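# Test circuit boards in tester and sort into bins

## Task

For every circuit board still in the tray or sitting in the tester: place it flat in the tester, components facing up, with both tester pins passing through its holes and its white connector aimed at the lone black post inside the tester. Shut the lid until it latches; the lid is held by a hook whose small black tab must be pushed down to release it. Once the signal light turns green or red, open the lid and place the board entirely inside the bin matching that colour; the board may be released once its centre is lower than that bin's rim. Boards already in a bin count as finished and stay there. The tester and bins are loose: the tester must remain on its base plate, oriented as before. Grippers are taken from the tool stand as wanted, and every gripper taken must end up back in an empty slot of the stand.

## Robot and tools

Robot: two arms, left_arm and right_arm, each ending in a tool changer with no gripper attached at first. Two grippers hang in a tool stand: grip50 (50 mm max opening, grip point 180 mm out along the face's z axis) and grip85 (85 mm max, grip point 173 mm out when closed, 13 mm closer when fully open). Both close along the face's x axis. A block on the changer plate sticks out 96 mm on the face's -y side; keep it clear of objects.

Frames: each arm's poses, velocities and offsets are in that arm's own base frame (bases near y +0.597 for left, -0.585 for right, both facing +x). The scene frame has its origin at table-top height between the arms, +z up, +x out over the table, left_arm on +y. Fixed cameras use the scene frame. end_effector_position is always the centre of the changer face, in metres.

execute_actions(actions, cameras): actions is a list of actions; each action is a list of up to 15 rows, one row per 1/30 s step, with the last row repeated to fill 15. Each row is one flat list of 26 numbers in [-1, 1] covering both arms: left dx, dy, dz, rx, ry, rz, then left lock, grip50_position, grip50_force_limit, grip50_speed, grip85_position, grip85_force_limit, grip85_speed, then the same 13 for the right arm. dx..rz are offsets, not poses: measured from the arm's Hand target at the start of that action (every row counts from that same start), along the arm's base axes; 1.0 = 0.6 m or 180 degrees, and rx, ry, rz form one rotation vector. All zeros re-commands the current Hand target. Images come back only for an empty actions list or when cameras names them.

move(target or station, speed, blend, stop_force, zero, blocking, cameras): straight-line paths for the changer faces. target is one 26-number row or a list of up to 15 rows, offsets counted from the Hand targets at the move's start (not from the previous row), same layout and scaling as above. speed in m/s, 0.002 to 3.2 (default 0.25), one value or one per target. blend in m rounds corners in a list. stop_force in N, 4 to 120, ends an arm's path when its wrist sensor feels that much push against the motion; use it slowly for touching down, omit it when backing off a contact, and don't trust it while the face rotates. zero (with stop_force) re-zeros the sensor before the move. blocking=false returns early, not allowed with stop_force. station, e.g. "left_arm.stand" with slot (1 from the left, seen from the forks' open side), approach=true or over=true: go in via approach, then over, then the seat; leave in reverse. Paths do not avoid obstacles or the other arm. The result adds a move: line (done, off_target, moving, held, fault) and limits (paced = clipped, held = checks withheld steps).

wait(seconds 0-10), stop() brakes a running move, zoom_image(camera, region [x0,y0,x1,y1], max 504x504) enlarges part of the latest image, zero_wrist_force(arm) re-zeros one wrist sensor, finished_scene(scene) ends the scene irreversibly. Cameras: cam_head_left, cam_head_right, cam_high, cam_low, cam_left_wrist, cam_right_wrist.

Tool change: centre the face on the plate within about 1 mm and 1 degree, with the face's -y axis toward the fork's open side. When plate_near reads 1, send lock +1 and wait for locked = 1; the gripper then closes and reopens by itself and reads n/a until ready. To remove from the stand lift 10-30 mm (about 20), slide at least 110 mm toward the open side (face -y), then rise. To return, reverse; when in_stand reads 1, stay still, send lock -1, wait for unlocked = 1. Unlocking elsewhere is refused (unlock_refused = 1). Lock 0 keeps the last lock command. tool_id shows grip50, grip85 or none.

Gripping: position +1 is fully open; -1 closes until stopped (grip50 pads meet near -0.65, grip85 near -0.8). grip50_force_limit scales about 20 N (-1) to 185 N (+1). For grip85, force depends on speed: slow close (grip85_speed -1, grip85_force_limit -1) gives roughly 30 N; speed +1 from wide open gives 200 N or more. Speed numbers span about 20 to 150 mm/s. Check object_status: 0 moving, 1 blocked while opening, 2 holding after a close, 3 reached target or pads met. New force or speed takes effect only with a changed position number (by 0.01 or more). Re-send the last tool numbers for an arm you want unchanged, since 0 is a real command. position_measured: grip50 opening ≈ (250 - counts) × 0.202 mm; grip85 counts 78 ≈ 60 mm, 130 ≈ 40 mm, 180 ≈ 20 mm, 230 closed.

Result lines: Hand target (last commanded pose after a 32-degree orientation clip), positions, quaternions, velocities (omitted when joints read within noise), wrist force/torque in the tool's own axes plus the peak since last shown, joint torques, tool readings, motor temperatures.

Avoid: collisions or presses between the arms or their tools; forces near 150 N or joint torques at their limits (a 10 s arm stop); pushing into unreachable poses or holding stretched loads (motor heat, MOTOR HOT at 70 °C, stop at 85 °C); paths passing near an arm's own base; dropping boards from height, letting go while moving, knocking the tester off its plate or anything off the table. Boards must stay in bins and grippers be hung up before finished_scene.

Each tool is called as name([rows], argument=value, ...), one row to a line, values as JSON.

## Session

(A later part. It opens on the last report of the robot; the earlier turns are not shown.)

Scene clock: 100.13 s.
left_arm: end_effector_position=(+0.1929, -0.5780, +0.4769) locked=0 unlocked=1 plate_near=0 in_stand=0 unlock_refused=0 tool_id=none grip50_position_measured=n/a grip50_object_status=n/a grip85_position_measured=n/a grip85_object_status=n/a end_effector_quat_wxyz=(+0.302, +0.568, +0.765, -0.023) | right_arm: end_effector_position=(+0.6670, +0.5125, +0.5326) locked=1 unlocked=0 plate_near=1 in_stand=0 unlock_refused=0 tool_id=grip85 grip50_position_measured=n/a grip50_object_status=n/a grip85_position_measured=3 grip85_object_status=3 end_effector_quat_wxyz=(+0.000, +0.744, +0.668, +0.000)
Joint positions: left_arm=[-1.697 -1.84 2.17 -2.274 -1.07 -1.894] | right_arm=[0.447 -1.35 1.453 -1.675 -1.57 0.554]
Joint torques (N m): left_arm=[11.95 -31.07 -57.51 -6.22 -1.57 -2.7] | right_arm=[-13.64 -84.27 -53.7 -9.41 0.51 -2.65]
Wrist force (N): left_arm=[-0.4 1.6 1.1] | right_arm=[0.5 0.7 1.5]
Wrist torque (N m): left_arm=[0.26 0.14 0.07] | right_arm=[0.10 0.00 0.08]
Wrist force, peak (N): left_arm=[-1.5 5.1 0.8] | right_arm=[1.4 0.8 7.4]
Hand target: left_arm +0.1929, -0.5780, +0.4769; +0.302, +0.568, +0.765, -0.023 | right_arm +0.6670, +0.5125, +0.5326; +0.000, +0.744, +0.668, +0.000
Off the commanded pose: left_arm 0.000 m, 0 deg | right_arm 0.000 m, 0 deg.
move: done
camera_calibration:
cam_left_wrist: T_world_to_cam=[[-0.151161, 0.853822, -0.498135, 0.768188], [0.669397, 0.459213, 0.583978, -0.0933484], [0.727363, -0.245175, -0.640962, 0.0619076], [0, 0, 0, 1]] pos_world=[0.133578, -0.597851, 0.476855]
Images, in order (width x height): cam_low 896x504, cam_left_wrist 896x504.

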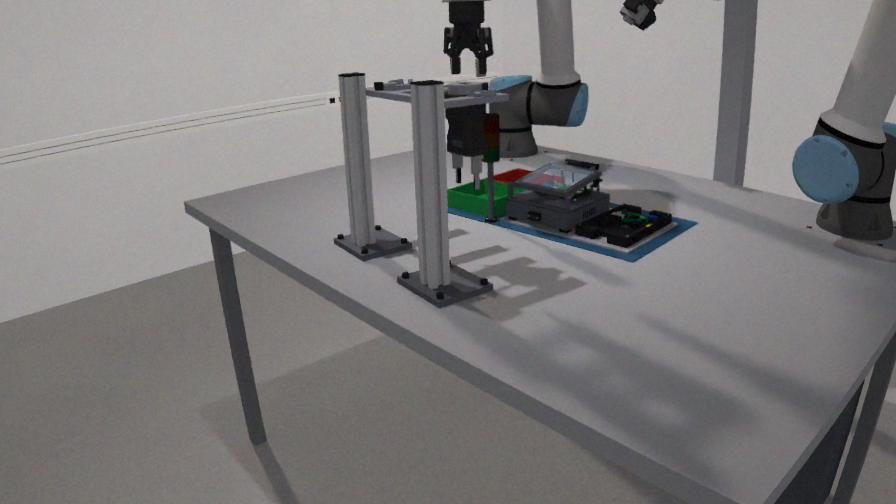

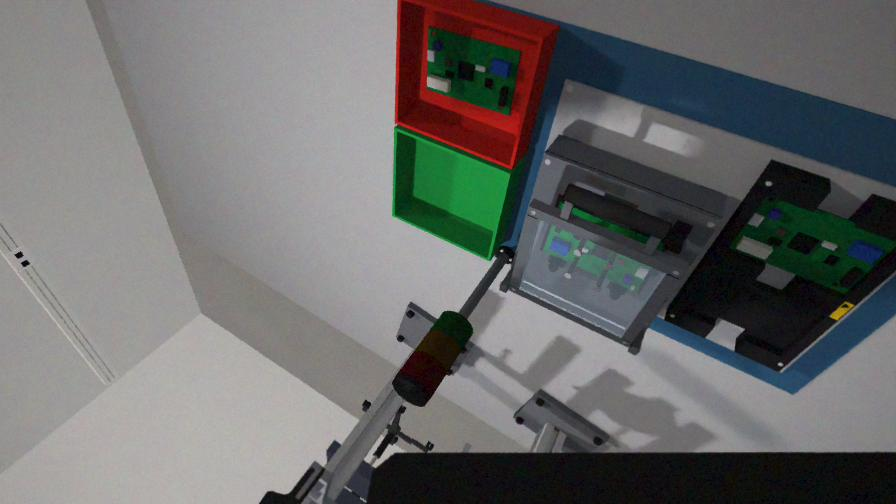

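move(target=[0.06,0.08,-0.36,0,-0.06,0.06,0,1,1,1,1,1,1,0,0,0,0,0,0,0,1,1,1,1,-1,-1], speed=0.2, cameras=["cam_left_wrist"])

zoom_image(camera="cam_left_wrist", region=[500, 60, 896, 300])

Scene clock: 139.90 s.
left_arm: end_effector_position=(+0.2288, -0.5301, +0.2610) locked=0 unlocked=1 plate_near=0 in_stand=0 unlock_refused=0 tool_id=none grip50_position_measured=n/a grip50_object_status=n/a grip85_position_measured=n/a grip85_object_status=n/a end_effector_quat_wxyz=(+0.373, +0.493, +0.784, +0.059) | right_arm: end_effector_position=(+0.6670, +0.5125, +0.5325) locked=1 unlocked=0 plate_near=1 in_stand=0 unlock_refused=0 tool_id=grip85 grip50_position_measured=n/a grip50_object_status=n/a grip85_position_measured=3 grip85_object_status=3 end_effector_quat_wxyz=(+0.000, +0.744, +0.668, +0.000)
Joint positions: left_arm=[-1.71 -1.631 2.476 -2.667 -0.83 -2.059] | right_arm=[0.447 -1.35 1.453 -1.675 -1.57 0.554]
Joint torques (N m): left_arm=[9.21 -20.3 -35.9 -7.02 0.7 2.62] | right_arm=[0.92 -84.69 -64.36 -5.45 -1.15 0.84]
Wrist force (N): left_arm=[0.2 1.8 1.1] | right_arm=[0.6 0.7 1.7]
Wrist torque (N m): left_arm=[0.11 -0.01 -0.21] | right_arm=[0.10 -0.02 0.08]
Wrist force, peak (N): left_arm=[-3.2 2.9 -2.9] | right_arm=[0.7 1.1 2.0]
Hand target: left_arm +0.2289, -0.5300, +0.2609; +0.373, +0.493, +0.784, +0.059 | right_arm +0.6670, +0.5125, +0.5326; +0.000, +0.744, +0.668, +0.000
Off the commanded pose: left_arm 0.000 m, 0 deg | right_arm 0.000 m, 0 deg.
move: done
camera_calibration:
cam_left_wrist: T_world_to_cam=[[-0.212105, 0.819316, -0.532665, 0.629752], [0.451602, 0.565553, 0.690076, 0.0651376], [0.866641, -0.094184, -0.489962, -0.0821071], [0, 0, 0, 1]] pos_world=[0.175315, -0.560538, 0.250268]
Images, in order (width x height): cam_left_wrist 896x504.

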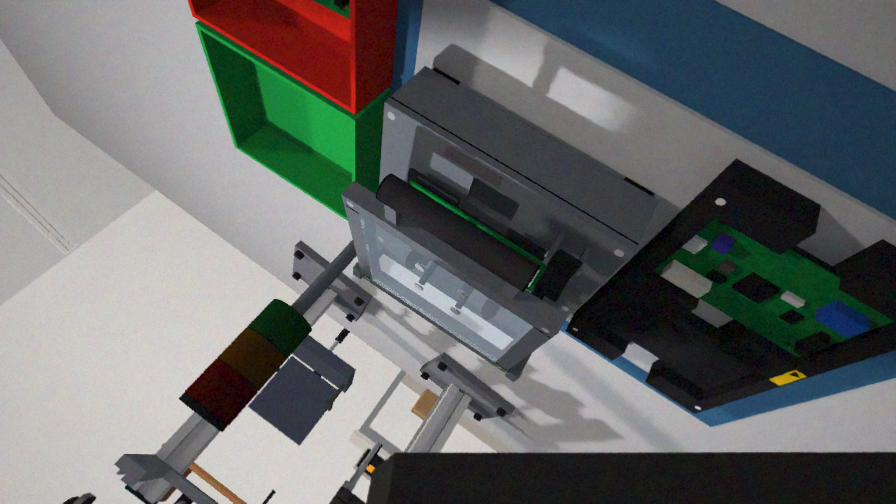

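Scaled by 1.273 from the camera's 896x504 image, which has a finer 1280x720 frame.

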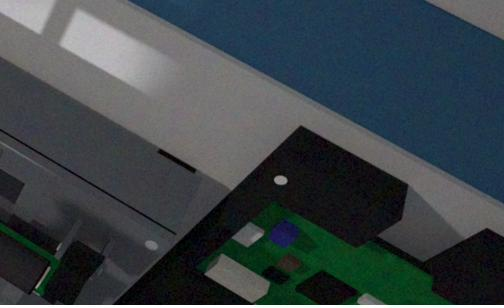

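zoom_image(camera="cam_left_wrist", region=[350, 80, 650, 380])

zoom_image(camera="cam_left_wrist", region=[480, 180, 620, 320])

Scaled by 1.680 from the camera's 896x504 image, which has a finer 1280x720 frame.

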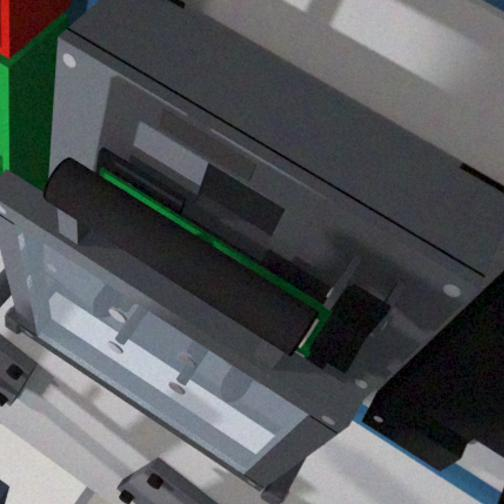

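Scaled by 3.600 from the camera's 896x504 image, which has a finer 1280x720 frame.

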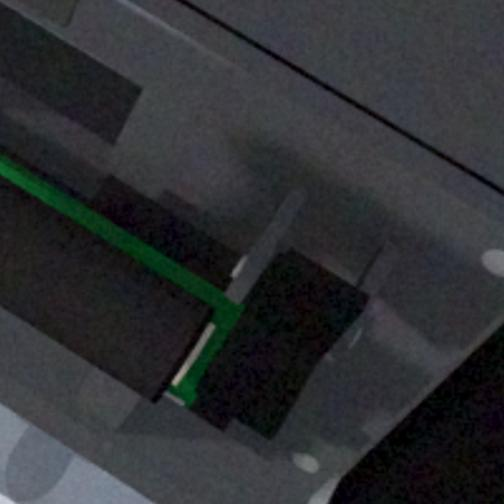

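move(target=[-0.06,0.1,0.33,0,0.06,-0.06,0,1,1,1,1,1,1,-0.435,0.121,0,0,0,0.572,0,1,1,1,1,-1,-1], speed=0.35, cameras=["cam_left_wrist", "cam_right_wrist", "cam_high", "cam_low"])

Scene clock: 179.53 s.
left_arm: end_effector_position=(+0.1929, -0.4700, +0.4590) locked=0 unlocked=1 plate_near=0 in_stand=0 unlock_refused=0 tool_id=none grip50_position_measured=n/a grip50_object_status=n/a grip85_position_measured=n/a grip85_object_status=n/a end_effector_quat_wxyz=(+0.302, +0.568, +0.765, -0.023) | right_arm: end_effector_position=(+0.4058, +0.5851, +0.5325) locked=1 unlocked=0 plate_near=1 in_stand=0 unlock_refused=0 tool_id=grip85 grip50_position_measured=n/a grip50_object_status=n/a grip85_position_measured=3 grip85_object_status=3 end_effector_quat_wxyz=(+0.000, -0.059, +0.998, +0.000)
Joint positions: left_arm=[-1.732 -2.059 2.327 -2.195 -1.058 -1.932] | right_arm=[0.717 -1.565 1.694 -1.7 -1.57 -0.972]
Joint torques (N m): left_arm=[-8.84 -2.99 -49.7 -7.61 3.98 -4.11] | right_arm=[-17.24 -60.54 -68.76 -10.13 1.96 -1.55]
Wrist force (N): left_arm=[-0.3 1.4 1.0] | right_arm=[1.1 0.9 1.2]
Wrist torque (N m): left_arm=[0.11 0.09 -0.25] | right_arm=[0.09 -0.01 0.02]
Wrist force, peak (N): left_arm=[0.5 1.0 2.3] | right_arm=[3.9 2.2 1.6]
Hand target: left_arm +0.1929, -0.4700, +0.4589; +0.302, +0.568, +0.765, -0.023 | right_arm +0.4060, +0.5851, +0.5326; +0.000, -0.059, +0.998, +0.000
Off the commanded pose: left_arm 0.000 m, 0 deg | right_arm 0.000 m, 0 deg.
move: done
camera_calibration:
cam_left_wrist: T_world_to_cam=[[-0.151176, 0.853745, -0.498262, 0.667081], [0.669585, 0.459246, 0.583737, -0.132389], [0.727188, -0.245382, -0.641082, 0.0768903], [0, 0, 0, 1]] pos_world=[0.133578, -0.489851, 0.458954]
cam_right_wrist: T_world_to_cam=[[-0.990883, -0.133474, 0.0183126, 0.476451], [-0.120055, 0.936476, 0.329543, -0.623227], [-0.0611347, 0.32434, -0.943963, 0.374695], [0, 0, 0, 1]] pos_world=[0.420192, 0.525702, 0.550354]
Images, in order (width x height): cam_high 896x504, cam_low 896x504, cam_left_wrist 896x504, cam_right_wrist 896x504.

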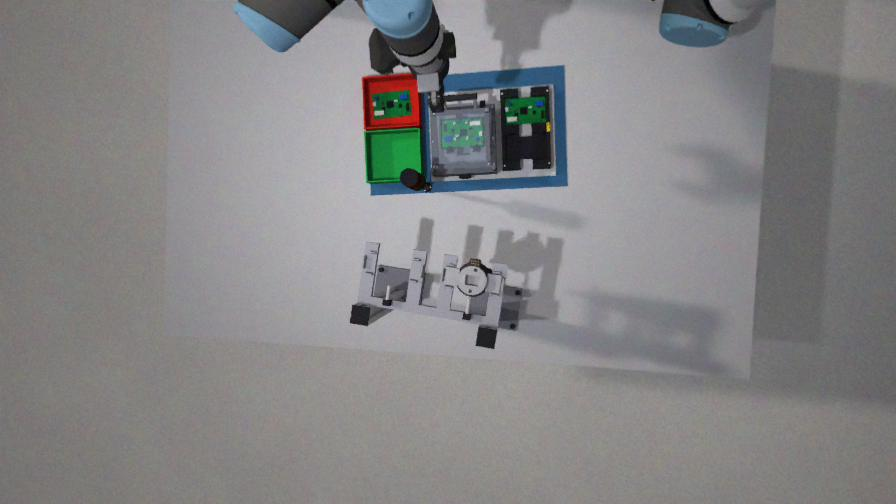

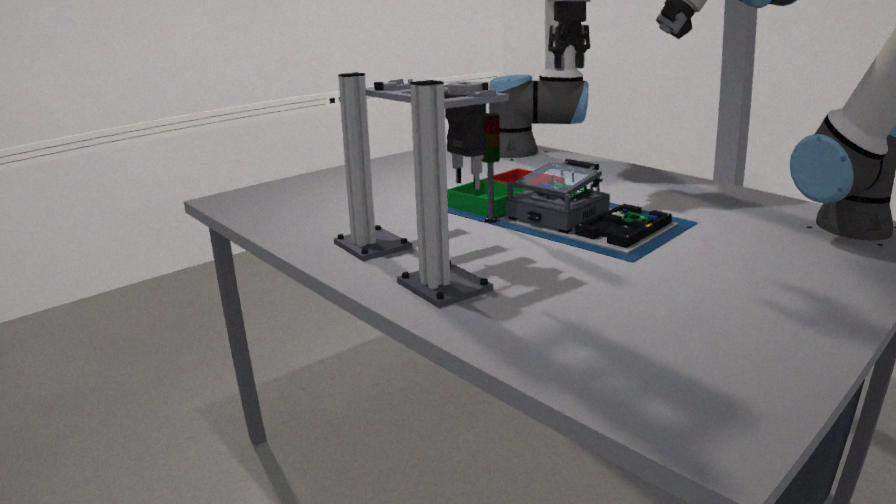

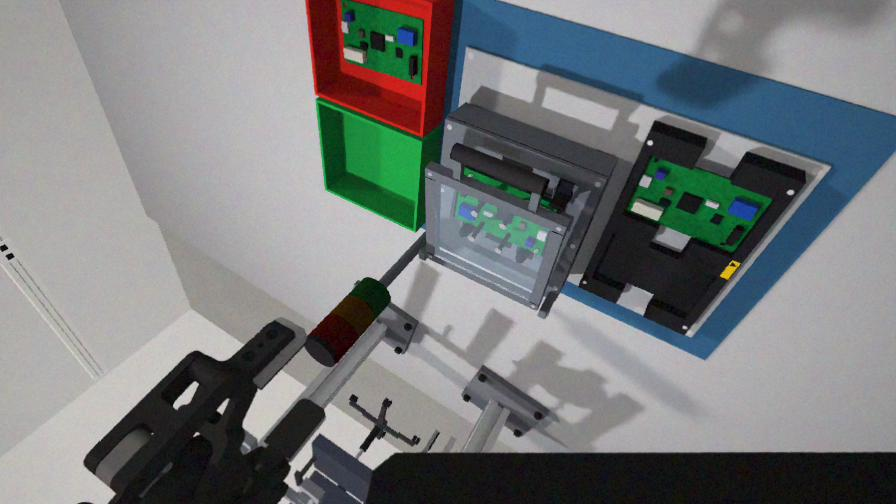

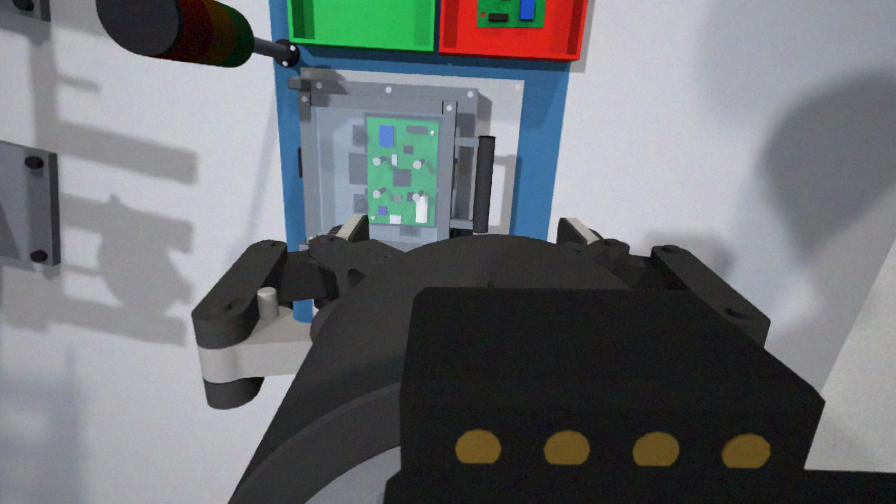

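zoom_image(camera="cam_right_wrist", region=[270, 50, 540, 250])

zoom_image(camera="cam_left_wrist", region=[410, 90, 630, 330])

Scaled by 1.867 from the camera's 896x504 image, which has a finer 1280x720 frame.

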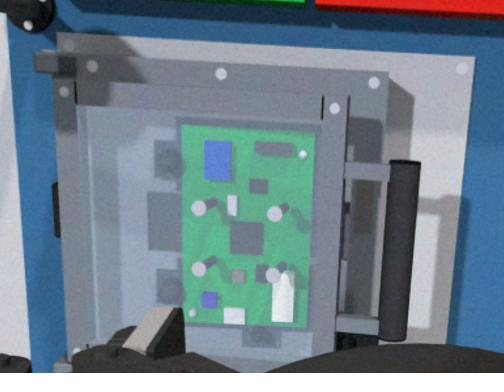

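Scaled by 2.100 from the camera's 896x504 image, which has a finer 1280x720 frame.

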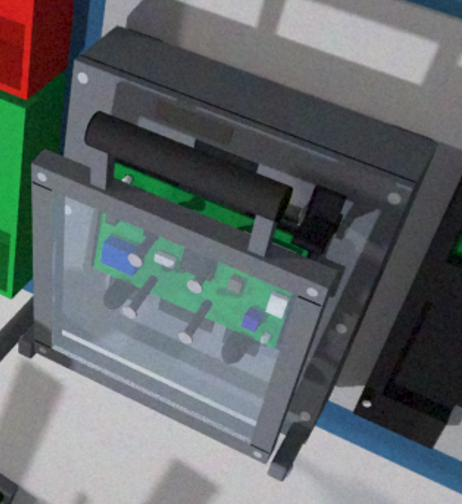

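move(target=[0,0,0,0,0,0,0,1,1,1,1,1,1,0.03,0.17,-0.1,0,0,0,0,1,1,1,1,-1,-1], speed=0.25, cameras=["cam_right_wrist"])

zoom_image(camera="cam_right_wrist", region=[270, 0, 570, 250])

Scene clock: 187.80 s.
left_arm: end_effector_position=(+0.1929, -0.4700, +0.4589) locked=0 unlocked=1 plate_near=0 in_stand=0 unlock_refused=0 tool_id=none grip50_position_measured=n/a grip50_object_status=n/a grip85_position_measured=n/a grip85_object_status=n/a end_effector_quat_wxyz=(+0.302, +0.568, +0.765, -0.023) | right_arm: end_effector_position=(+0.4239, +0.6871, +0.4727) locked=1 unlocked=0 plate_near=1 in_stand=0 unlock_refused=0 tool_id=grip85 grip50_position_measured=n/a grip50_object_status=n/a grip85_position_measured=3 grip85_object_status=3 end_effector_quat_wxyz=(+0.000, -0.059, +0.998, +0.000)
Joint positions: left_arm=[-1.732 -2.059 2.327 -2.195 -1.058 -1.932] | right_arm=[0.8 -1.39 1.608 -1.789 -1.57 -0.889]
Joint torques (N m): left_arm=[9.75 1.66 -49.69 -7.83 4.13 -4.2] | right_arm=[-12.55 -78.41 -49.64 -4.84 -1.19 -2.7]
Wrist force (N): left_arm=[-0.4 1.4 0.9] | right_arm=[0.7 0.9 1.6]
Wrist torque (N m): left_arm=[0.11 0.09 -0.22] | right_arm=[0.09 0.06 0.11]
Wrist force, peak (N): left_arm=[-0.3 2.0 1.1] | right_arm=[0.2 7.6 6.3]
Hand target: left_arm +0.1929, -0.4700, +0.4589; +0.302, +0.568, +0.765, -0.023 | right_arm +0.4240, +0.6871, +0.4726; +0.000, -0.059, +0.998, +0.000
Off the commanded pose: left_arm 0.000 m, 0 deg | right_arm 0.000 m, 0 deg.
move: done
camera_calibration:
cam_right_wrist: T_world_to_cam=[[-0.990872, -0.1336, 0.0180183, 0.509327], [-0.120251, 0.936354, 0.329819, -0.696934], [-0.0609352, 0.324642, -0.943872, 0.285916], [0, 0, 0, 1]] pos_world=[0.438293, 0.627802, 0.490553]
Images, in order (width x height): cam_right_wrist 896x504.

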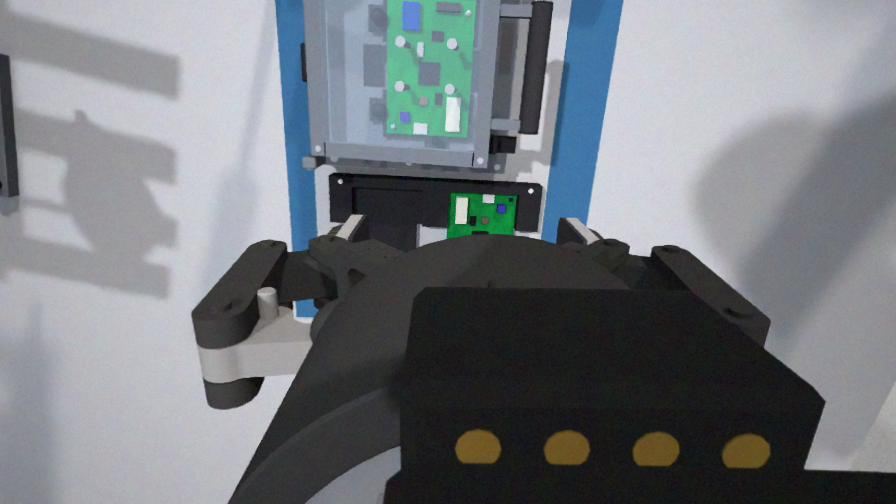

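Scaled by 1.680 from the camera's 896x504 image, which has a finer 1280x720 frame.

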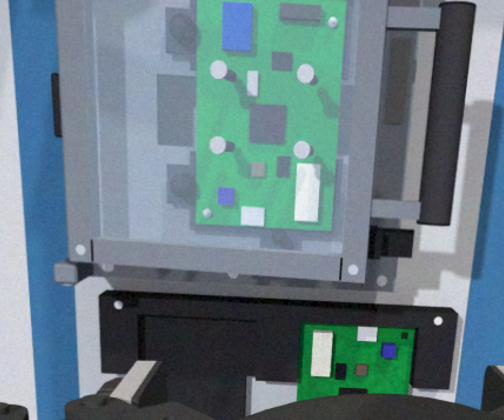

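execute_actions([
  [[0,0,0,0,0,0,0,1,1,1,1,1,1,0,0,0,0,0,0,0,1,1,1,-0.8,-1,1]],
  [[0,0,0,0,0,0,0,1,1,1,1,1,1,0,0,0,0,0,0,0,1,1,1,-0.8,-1,1]],
], cameras=["cam_right_wrist"])

zoom_image(camera="cam_right_wrist", region=[350, 160, 550, 260])

Scene clock: 209.80 s.
left_arm: end_effector_position=(+0.1929, -0.4700, +0.4589) locked=0 unlocked=1 plate_near=0 in_stand=0 unlock_refused=0 tool_id=none grip50_position_measured=n/a grip50_object_status=n/a grip85_position_measured=n/a grip85_object_status=n/a end_effector_quat_wxyz=(+0.302, +0.568, +0.765, -0.023) | right_arm: end_effector_position=(+0.4240, +0.6871, +0.4726) locked=1 unlocked=0 plate_near=1 in_stand=0 unlock_refused=0 tool_id=grip85 grip50_position_measured=n/a grip50_object_status=n/a grip85_position_measured=229 grip85_object_status=3 end_effector_quat_wxyz=(+0.000, -0.059, +0.998, +0.000)
Joint positions: left_arm=[-1.732 -2.059 2.327 -2.195 -1.058 -1.932] | right_arm=[0.8 -1.389 1.608 -1.789 -1.57 -0.889]
Joint torques (N m): left_arm=[12.85 1.46 -50.59 -8.21 3.8 -4.55] | right_arm=[-17.16 -79.01 -46.95 -4.07 -1.08 -3.22]
Wrist force (N): left_arm=[-0.3 1.6 1.0] | right_arm=[0.4 0.7 1.3]
Wrist torque (N m): left_arm=[0.12 0.09 -0.22] | right_arm=[0.07 0.08 0.12]
Wrist force, peak (N): left_arm=[-1.0 2.0 0.8] | right_arm=[1.0 1.2 2.1]
Hand target: left_arm +0.1929, -0.4700, +0.4589; +0.302, +0.568, +0.765, -0.023 | right_arm +0.4240, +0.6871, +0.4726; +0.000, -0.059, +0.998, +0.000
Off the commanded pose: left_arm 0.000 m, 0 deg | right_arm 0.000 m, 0 deg.
camera_calibration:
cam_right_wrist: T_world_to_cam=[[-0.990872, -0.133564, 0.0182671, 0.509272], [-0.120149, 0.936433, 0.329633, -0.696765], [-0.061133, 0.324429, -0.943932, 0.286016], [0, 0, 0, 1]] pos_world=[0.438392, 0.627702, 0.490354]
Images, in order (width x height): cam_right_wrist 896x504.

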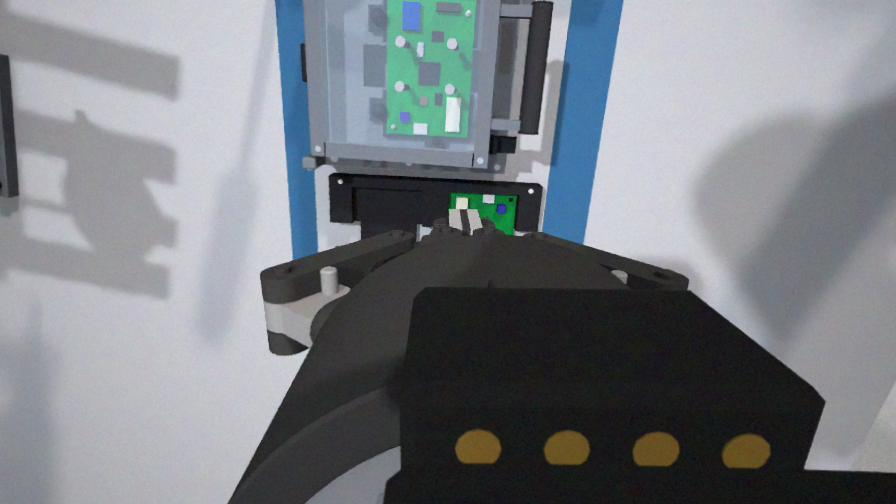

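Scaled by 2.520 from the camera's 896x504 image, which has a finer 1280x720 frame.

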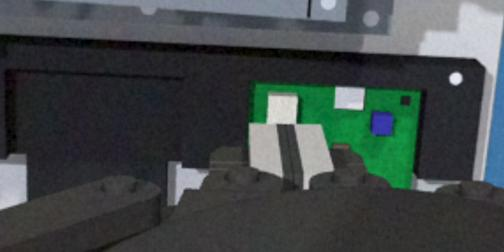

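move(target=[0,0,0,0,0,0,0,1,1,1,1,1,1,-0.025,-0.1433,-0.2327,0,0,0,0,1,1,1,-0.8,-1,1], speed=0.2, cameras=["cam_right_wrist", "cam_left_wrist", "cam_low"])

zoom_image(camera="cam_right_wrist", region=[350, 100, 600, 260])

zoom_image(camera="cam_left_wrist", region=[350, 80, 630, 330])

Scene clock: 251.60 s.
left_arm: end_effector_position=(+0.1929, -0.4700, +0.4589) locked=0 unlocked=1 plate_near=0 in_stand=0 unlock_refused=0 tool_id=none grip50_position_measured=n/a grip50_object_status=n/a grip85_position_measured=n/a grip85_object_status=n/a end_effector_quat_wxyz=(+0.302, +0.568, +0.765, -0.023) | right_arm: end_effector_position=(+0.4091, +0.6011, +0.3331) locked=1 unlocked=0 plate_near=1 in_stand=0 unlock_refused=0 tool_id=grip85 grip50_position_measured=n/a grip50_object_status=n/a grip85_position_measured=229 grip85_object_status=3 end_effector_quat_wxyz=(+0.000, -0.059, +0.998, +0.000)
Joint positions: left_arm=[-1.732 -2.059 2.327 -2.195 -1.058 -1.932] | right_arm=[0.731 -1.438 1.926 -2.058 -1.57 -0.958]
Joint torques (N m): left_arm=[9.84 1.14 -51.18 -8.4 3.44 -4.44] | right_arm=[19.15 -69.53 -47.7 -6.6 1.28 2.74]
Wrist force (N): left_arm=[-0.2 1.5 0.9] | right_arm=[1.2 1.0 1.4]
Wrist torque (N m): left_arm=[0.12 0.09 -0.22] | right_arm=[0.12 -0.03 0.12]
Wrist force, peak (N): left_arm=[-0.5 1.8 1.3] | right_arm=[2.8 -2.2 7.8]
Hand target: left_arm +0.1929, -0.4700, +0.4589; +0.302, +0.568, +0.765, -0.023 | right_arm +0.4090, +0.6011, +0.3329; +0.000, -0.059, +0.998, +0.000
Off the commanded pose: left_arm 0.000 m, 0 deg | right_arm 0.000 m, 0 deg.
move: done
camera_calibration:
cam_left_wrist: T_world_to_cam=[[-0.151294, 0.853717, -0.498275, 0.667089], [0.669487, 0.459359, 0.583761, -0.132331], [0.727254, -0.245269, -0.64105, 0.0769222], [0, 0, 0, 1]] pos_world=[0.133578, -0.489851, 0.458954]
cam_right_wrist: T_world_to_cam=[[-0.990896, -0.133404, 0.0180996, 0.485551], [-0.120048, 0.936423, 0.329697, -0.572131], [-0.0609319, 0.324523, -0.943913, 0.181278], [0, 0, 0, 1]] pos_world=[0.423493, 0.541703, 0.350953]
Images, in order (width x height): cam_low 896x504, cam_left_wrist 896x504, cam_right_wrist 896x504.

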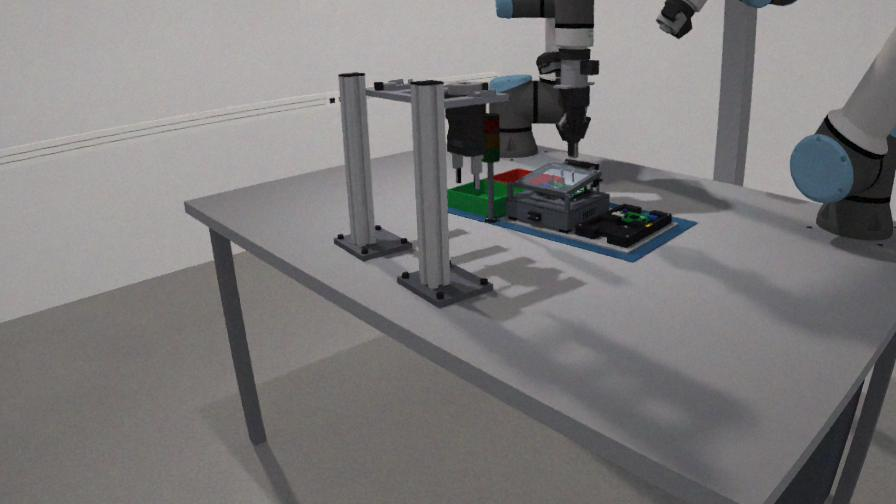

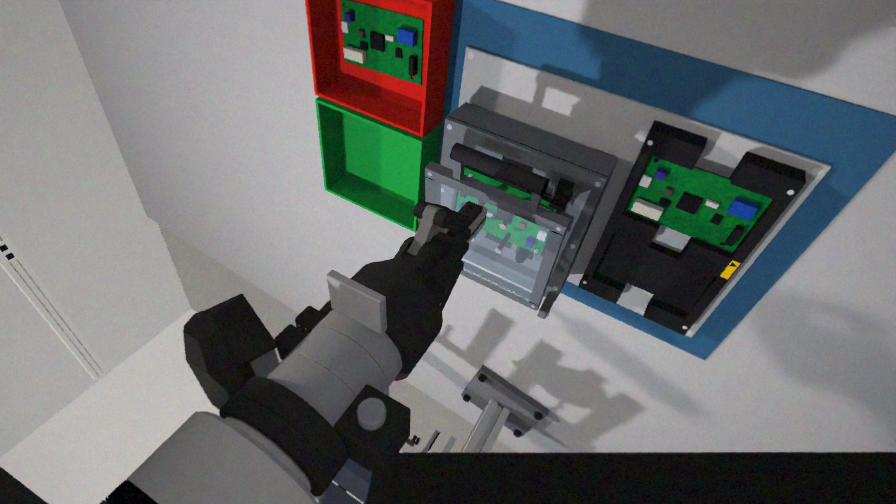

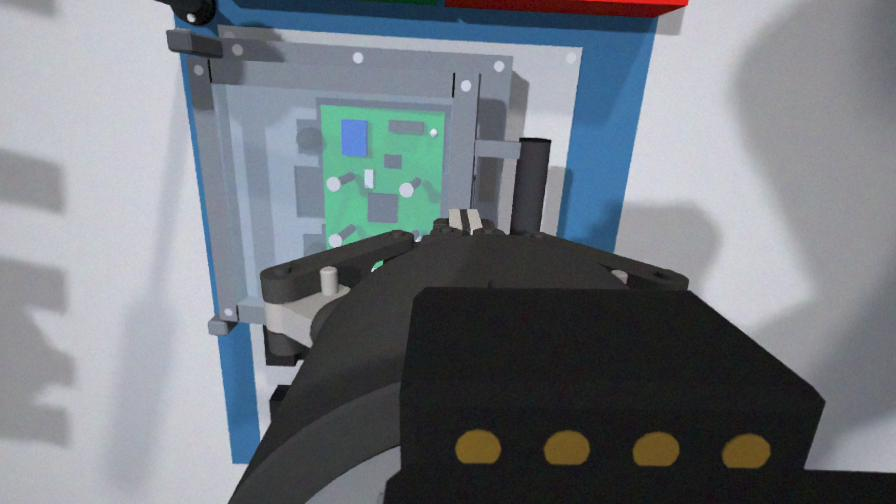

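Scaled by 2.016 from the camera's 896x504 image, which has a finer 1280x720 frame.

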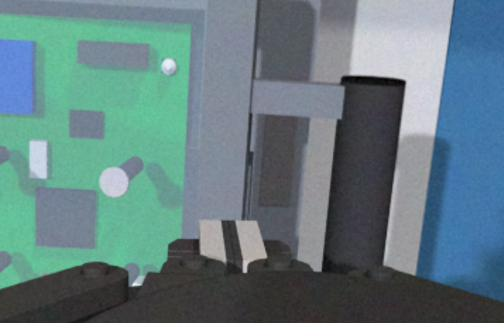

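Scaled by 1.800 from the camera's 896x504 image, which has a finer 1280x720 frame.

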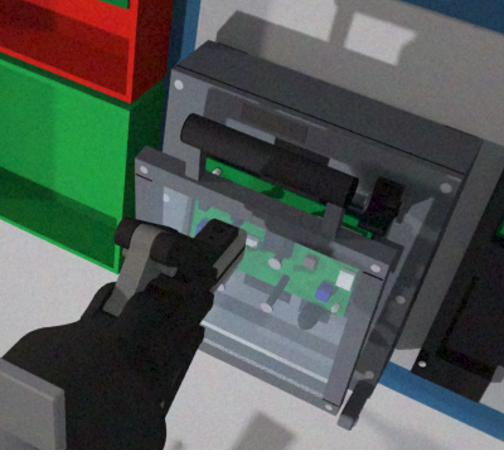

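move(target=[0,0,0,0,0,0,0,1,1,1,1,1,1,0.004,0,-0.1,0,0,0,0,1,1,1,-0.8,-1,1], speed=0.03, stop_force=30, cameras=["cam_right_wrist", "cam_left_wrist", "cam_low"])

zoom_image(camera="cam_left_wrist", region=[350, 80, 630, 330])

zoom_image(camera="cam_low", region=[480, 120, 640, 250])

Scene clock: 259.73 s.
left_arm: end_effector_position=(+0.1929, -0.4700, +0.4589) locked=0 unlocked=1 plate_near=0 in_stand=0 unlock_refused=0 tool_id=none grip50_position_measured=n/a grip50_object_status=n/a grip85_position_measured=n/a grip85_object_status=n/a end_effector_quat_wxyz=(+0.302, +0.568, +0.765, -0.023) | right_arm: end_effector_position=(+0.4108, +0.6011, +0.2878) locked=1 unlocked=0 plate_near=1 in_stand=0 unlock_refused=0 tool_id=grip85 grip50_position_measured=n/a grip50_object_status=n/a grip85_position_measured=229 grip85_object_status=3 end_effector_quat_wxyz=(+0.000, -0.059, +0.998, +0.000)
Joint positions: left_arm=[-1.732 -2.059 2.327 -2.195 -1.058 -1.932] | right_arm=[0.729 -1.396 1.968 -2.142 -1.57 -0.96]
Joint torques (N m): left_arm=[6.73 3.06 -49.98 -8.1 4.14 -3.95] | right_arm=[3.72 -60.6 -48.68 -4.01 1.24 0.97]
Wrist force (N): left_arm=[-0.6 1.2 0.9] | right_arm=[-0.8 2.2 -19.4]
Wrist torque (N m): left_arm=[0.09 0.10 -0.22] | right_arm=[-0.07 -0.45 0.18]
Wrist force, peak (N): left_arm=[-0.6 1.9 1.1] | right_arm=[10.4 -3.3 -69.2]
Hand target: left_arm +0.1929, -0.4700, +0.4589; +0.302, +0.568, +0.765, -0.023 | right_arm +0.4108, +0.6011, +0.2879; +0.000, -0.059, +0.998, +0.000 (not the last commanded pose)
Off the commanded pose: left_arm 0.000 m, 0 deg | right_arm 0.015 m, 0 deg.
move: contact (right_arm)
camera_calibration:
cam_left_wrist: T_world_to_cam=[[-0.151294, 0.853717, -0.498275, 0.667089], [0.669487, 0.459359, 0.583761, -0.132331], [0.727254, -0.245269, -0.64105, 0.0769222], [0, 0, 0, 1]] pos_world=[0.133578, -0.489851, 0.458954]
cam_right_wrist: T_world_to_cam=[[-0.990885, -0.133496, 0.0180673, 0.48811], [-0.120146, 0.93641, 0.329699, -0.556944], [-0.0609319, 0.324522, -0.943913, 0.138623], [0, 0, 0, 1]] pos_world=[0.425193, 0.541702, 0.305653]
Images, in order (width x height): cam_low 896x504, cam_left_wrist 896x504, cam_right_wrist 896x504.

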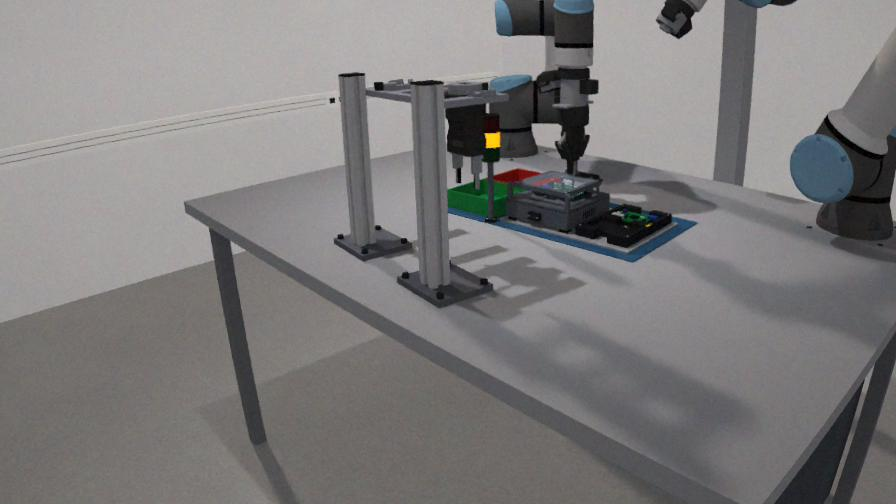

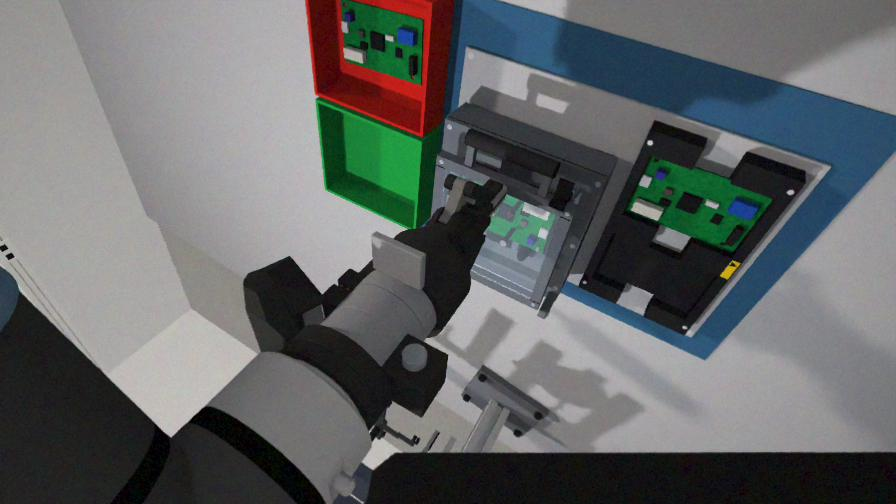

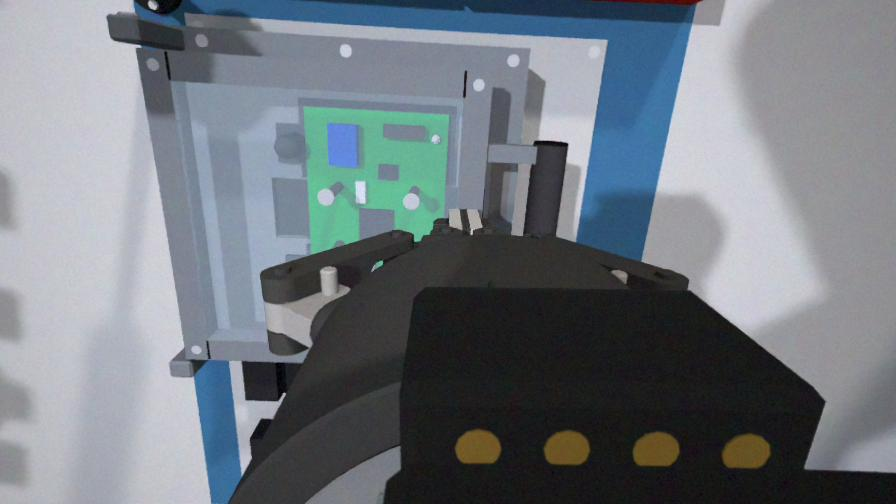

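Scaled by 1.800 from the camera's 896x504 image, which has a finer 1280x720 frame.

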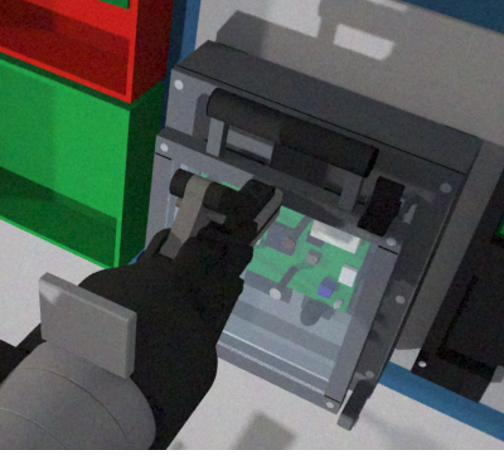

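Scaled by 3.150 from the camera's 896x504 image, which has a finer 1280x720 frame.

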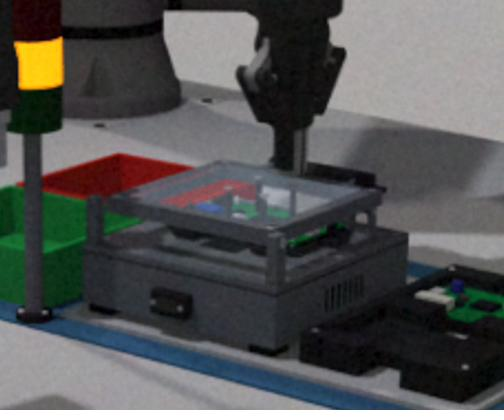

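move(target=[0,0,0,0,0,0,0,1,1,1,1,1,1,0,0,0.09,0,0,0,0,1,1,1,-0.8,-1,1], speed=0.1, cameras=["cam_right_wrist", "cam_left_wrist", "cam_low"])

zoom_image(camera="cam_left_wrist", region=[410, 80, 640, 330])

zoom_image(camera="cam_low", region=[480, 100, 640, 250])

Scene clock: 264.57 s.
left_arm: end_effector_position=(+0.1929, -0.4700, +0.4589) locked=0 unlocked=1 plate_near=0 in_stand=0 unlock_refused=0 tool_id=none grip50_position_measured=n/a grip50_object_status=n/a grip85_position_measured=n/a grip85_object_status=n/a end_effector_quat_wxyz=(+0.302, +0.568, +0.765, -0.023) | right_arm: end_effector_position=(+0.4108, +0.6011, +0.3419) locked=1 unlocked=0 plate_near=1 in_stand=0 unlock_refused=0 tool_id=grip85 grip50_position_measured=n/a grip50_object_status=n/a grip85_position_measured=229 grip85_object_status=3 end_effector_quat_wxyz=(+0.000, -0.059, +0.998, +0.000)
Joint positions: left_arm=[-1.732 -2.059 2.327 -2.195 -1.058 -1.932] | right_arm=[0.73 -1.443 1.915 -2.042 -1.57 -0.96]
Joint torques (N m): left_arm=[9.59 1.81 -50.82 -8.13 3.75 -4] | right_arm=[15.93 -69.56 -42.9 -10.5 1.24 1.12]
Wrist force (N): left_arm=[-0.4 1.8 0.9] | right_arm=[1.5 0.9 1.5]
Wrist torque (N m): left_arm=[0.14 0.09 -0.22] | right_arm=[0.12 -0.06 0.16]
Wrist force, peak (N): left_arm=[-0.6 1.8 1.2] | right_arm=[-0.5 1.7 -19.9]
Hand target: left_arm +0.1929, -0.4700, +0.4589; +0.302, +0.568, +0.765, -0.023 | right_arm +0.4108, +0.6011, +0.3419; +0.000, -0.059, +0.998, +0.000
Off the commanded pose: left_arm 0.000 m, 0 deg | right_arm 0.000 m, 0 deg.
move: done
camera_calibration:
cam_left_wrist: T_world_to_cam=[[-0.151294, 0.853717, -0.498275, 0.667089], [0.669487, 0.459359, 0.583761, -0.132331], [0.727254, -0.245269, -0.64105, 0.0769222], [0, 0, 0, 1]] pos_world=[0.133578, -0.489851, 0.458954]
cam_right_wrist: T_world_to_cam=[[-0.990884, -0.133498, 0.0180679, 0.487146], [-0.120145, 0.936399, 0.32973, -0.57488], [-0.0609369, 0.324553, -0.943903, 0.189638], [0, 0, 0, 1]] pos_world=[0.425193, 0.541802, 0.359753]
Images, in order (width x height): cam_low 896x504, cam_left_wrist 896x504, cam_right_wrist 896x504.

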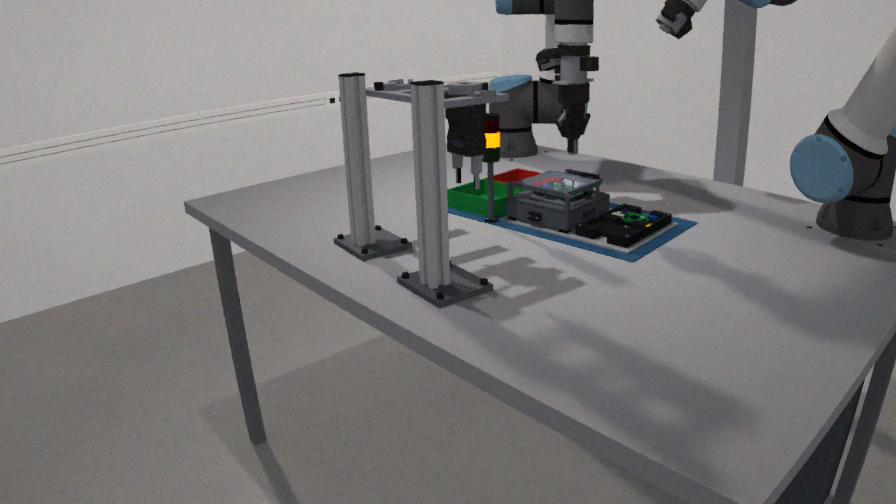

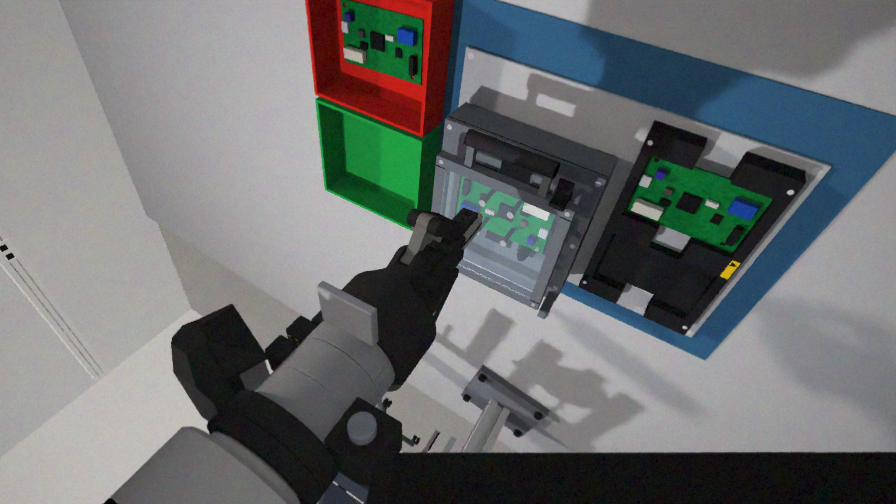

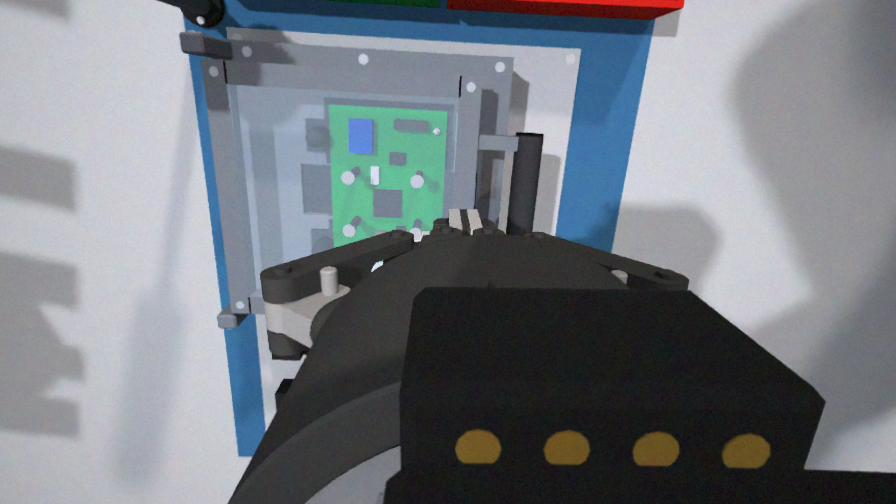

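Scaled by 2.016 from the camera's 896x504 image, which has a finer 1280x720 frame.

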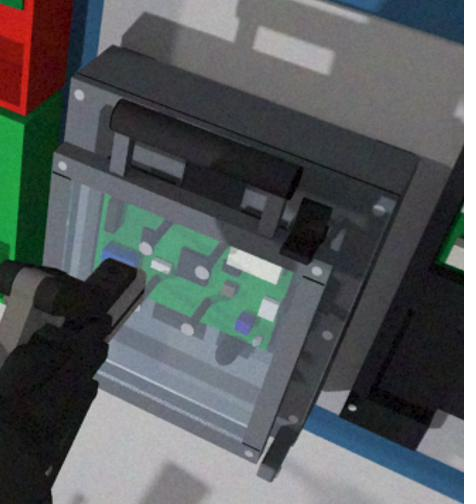

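Scaled by 3.150 from the camera's 896x504 image, which has a finer 1280x720 frame.

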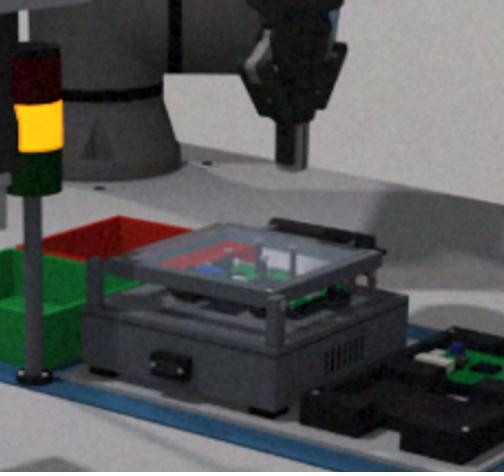

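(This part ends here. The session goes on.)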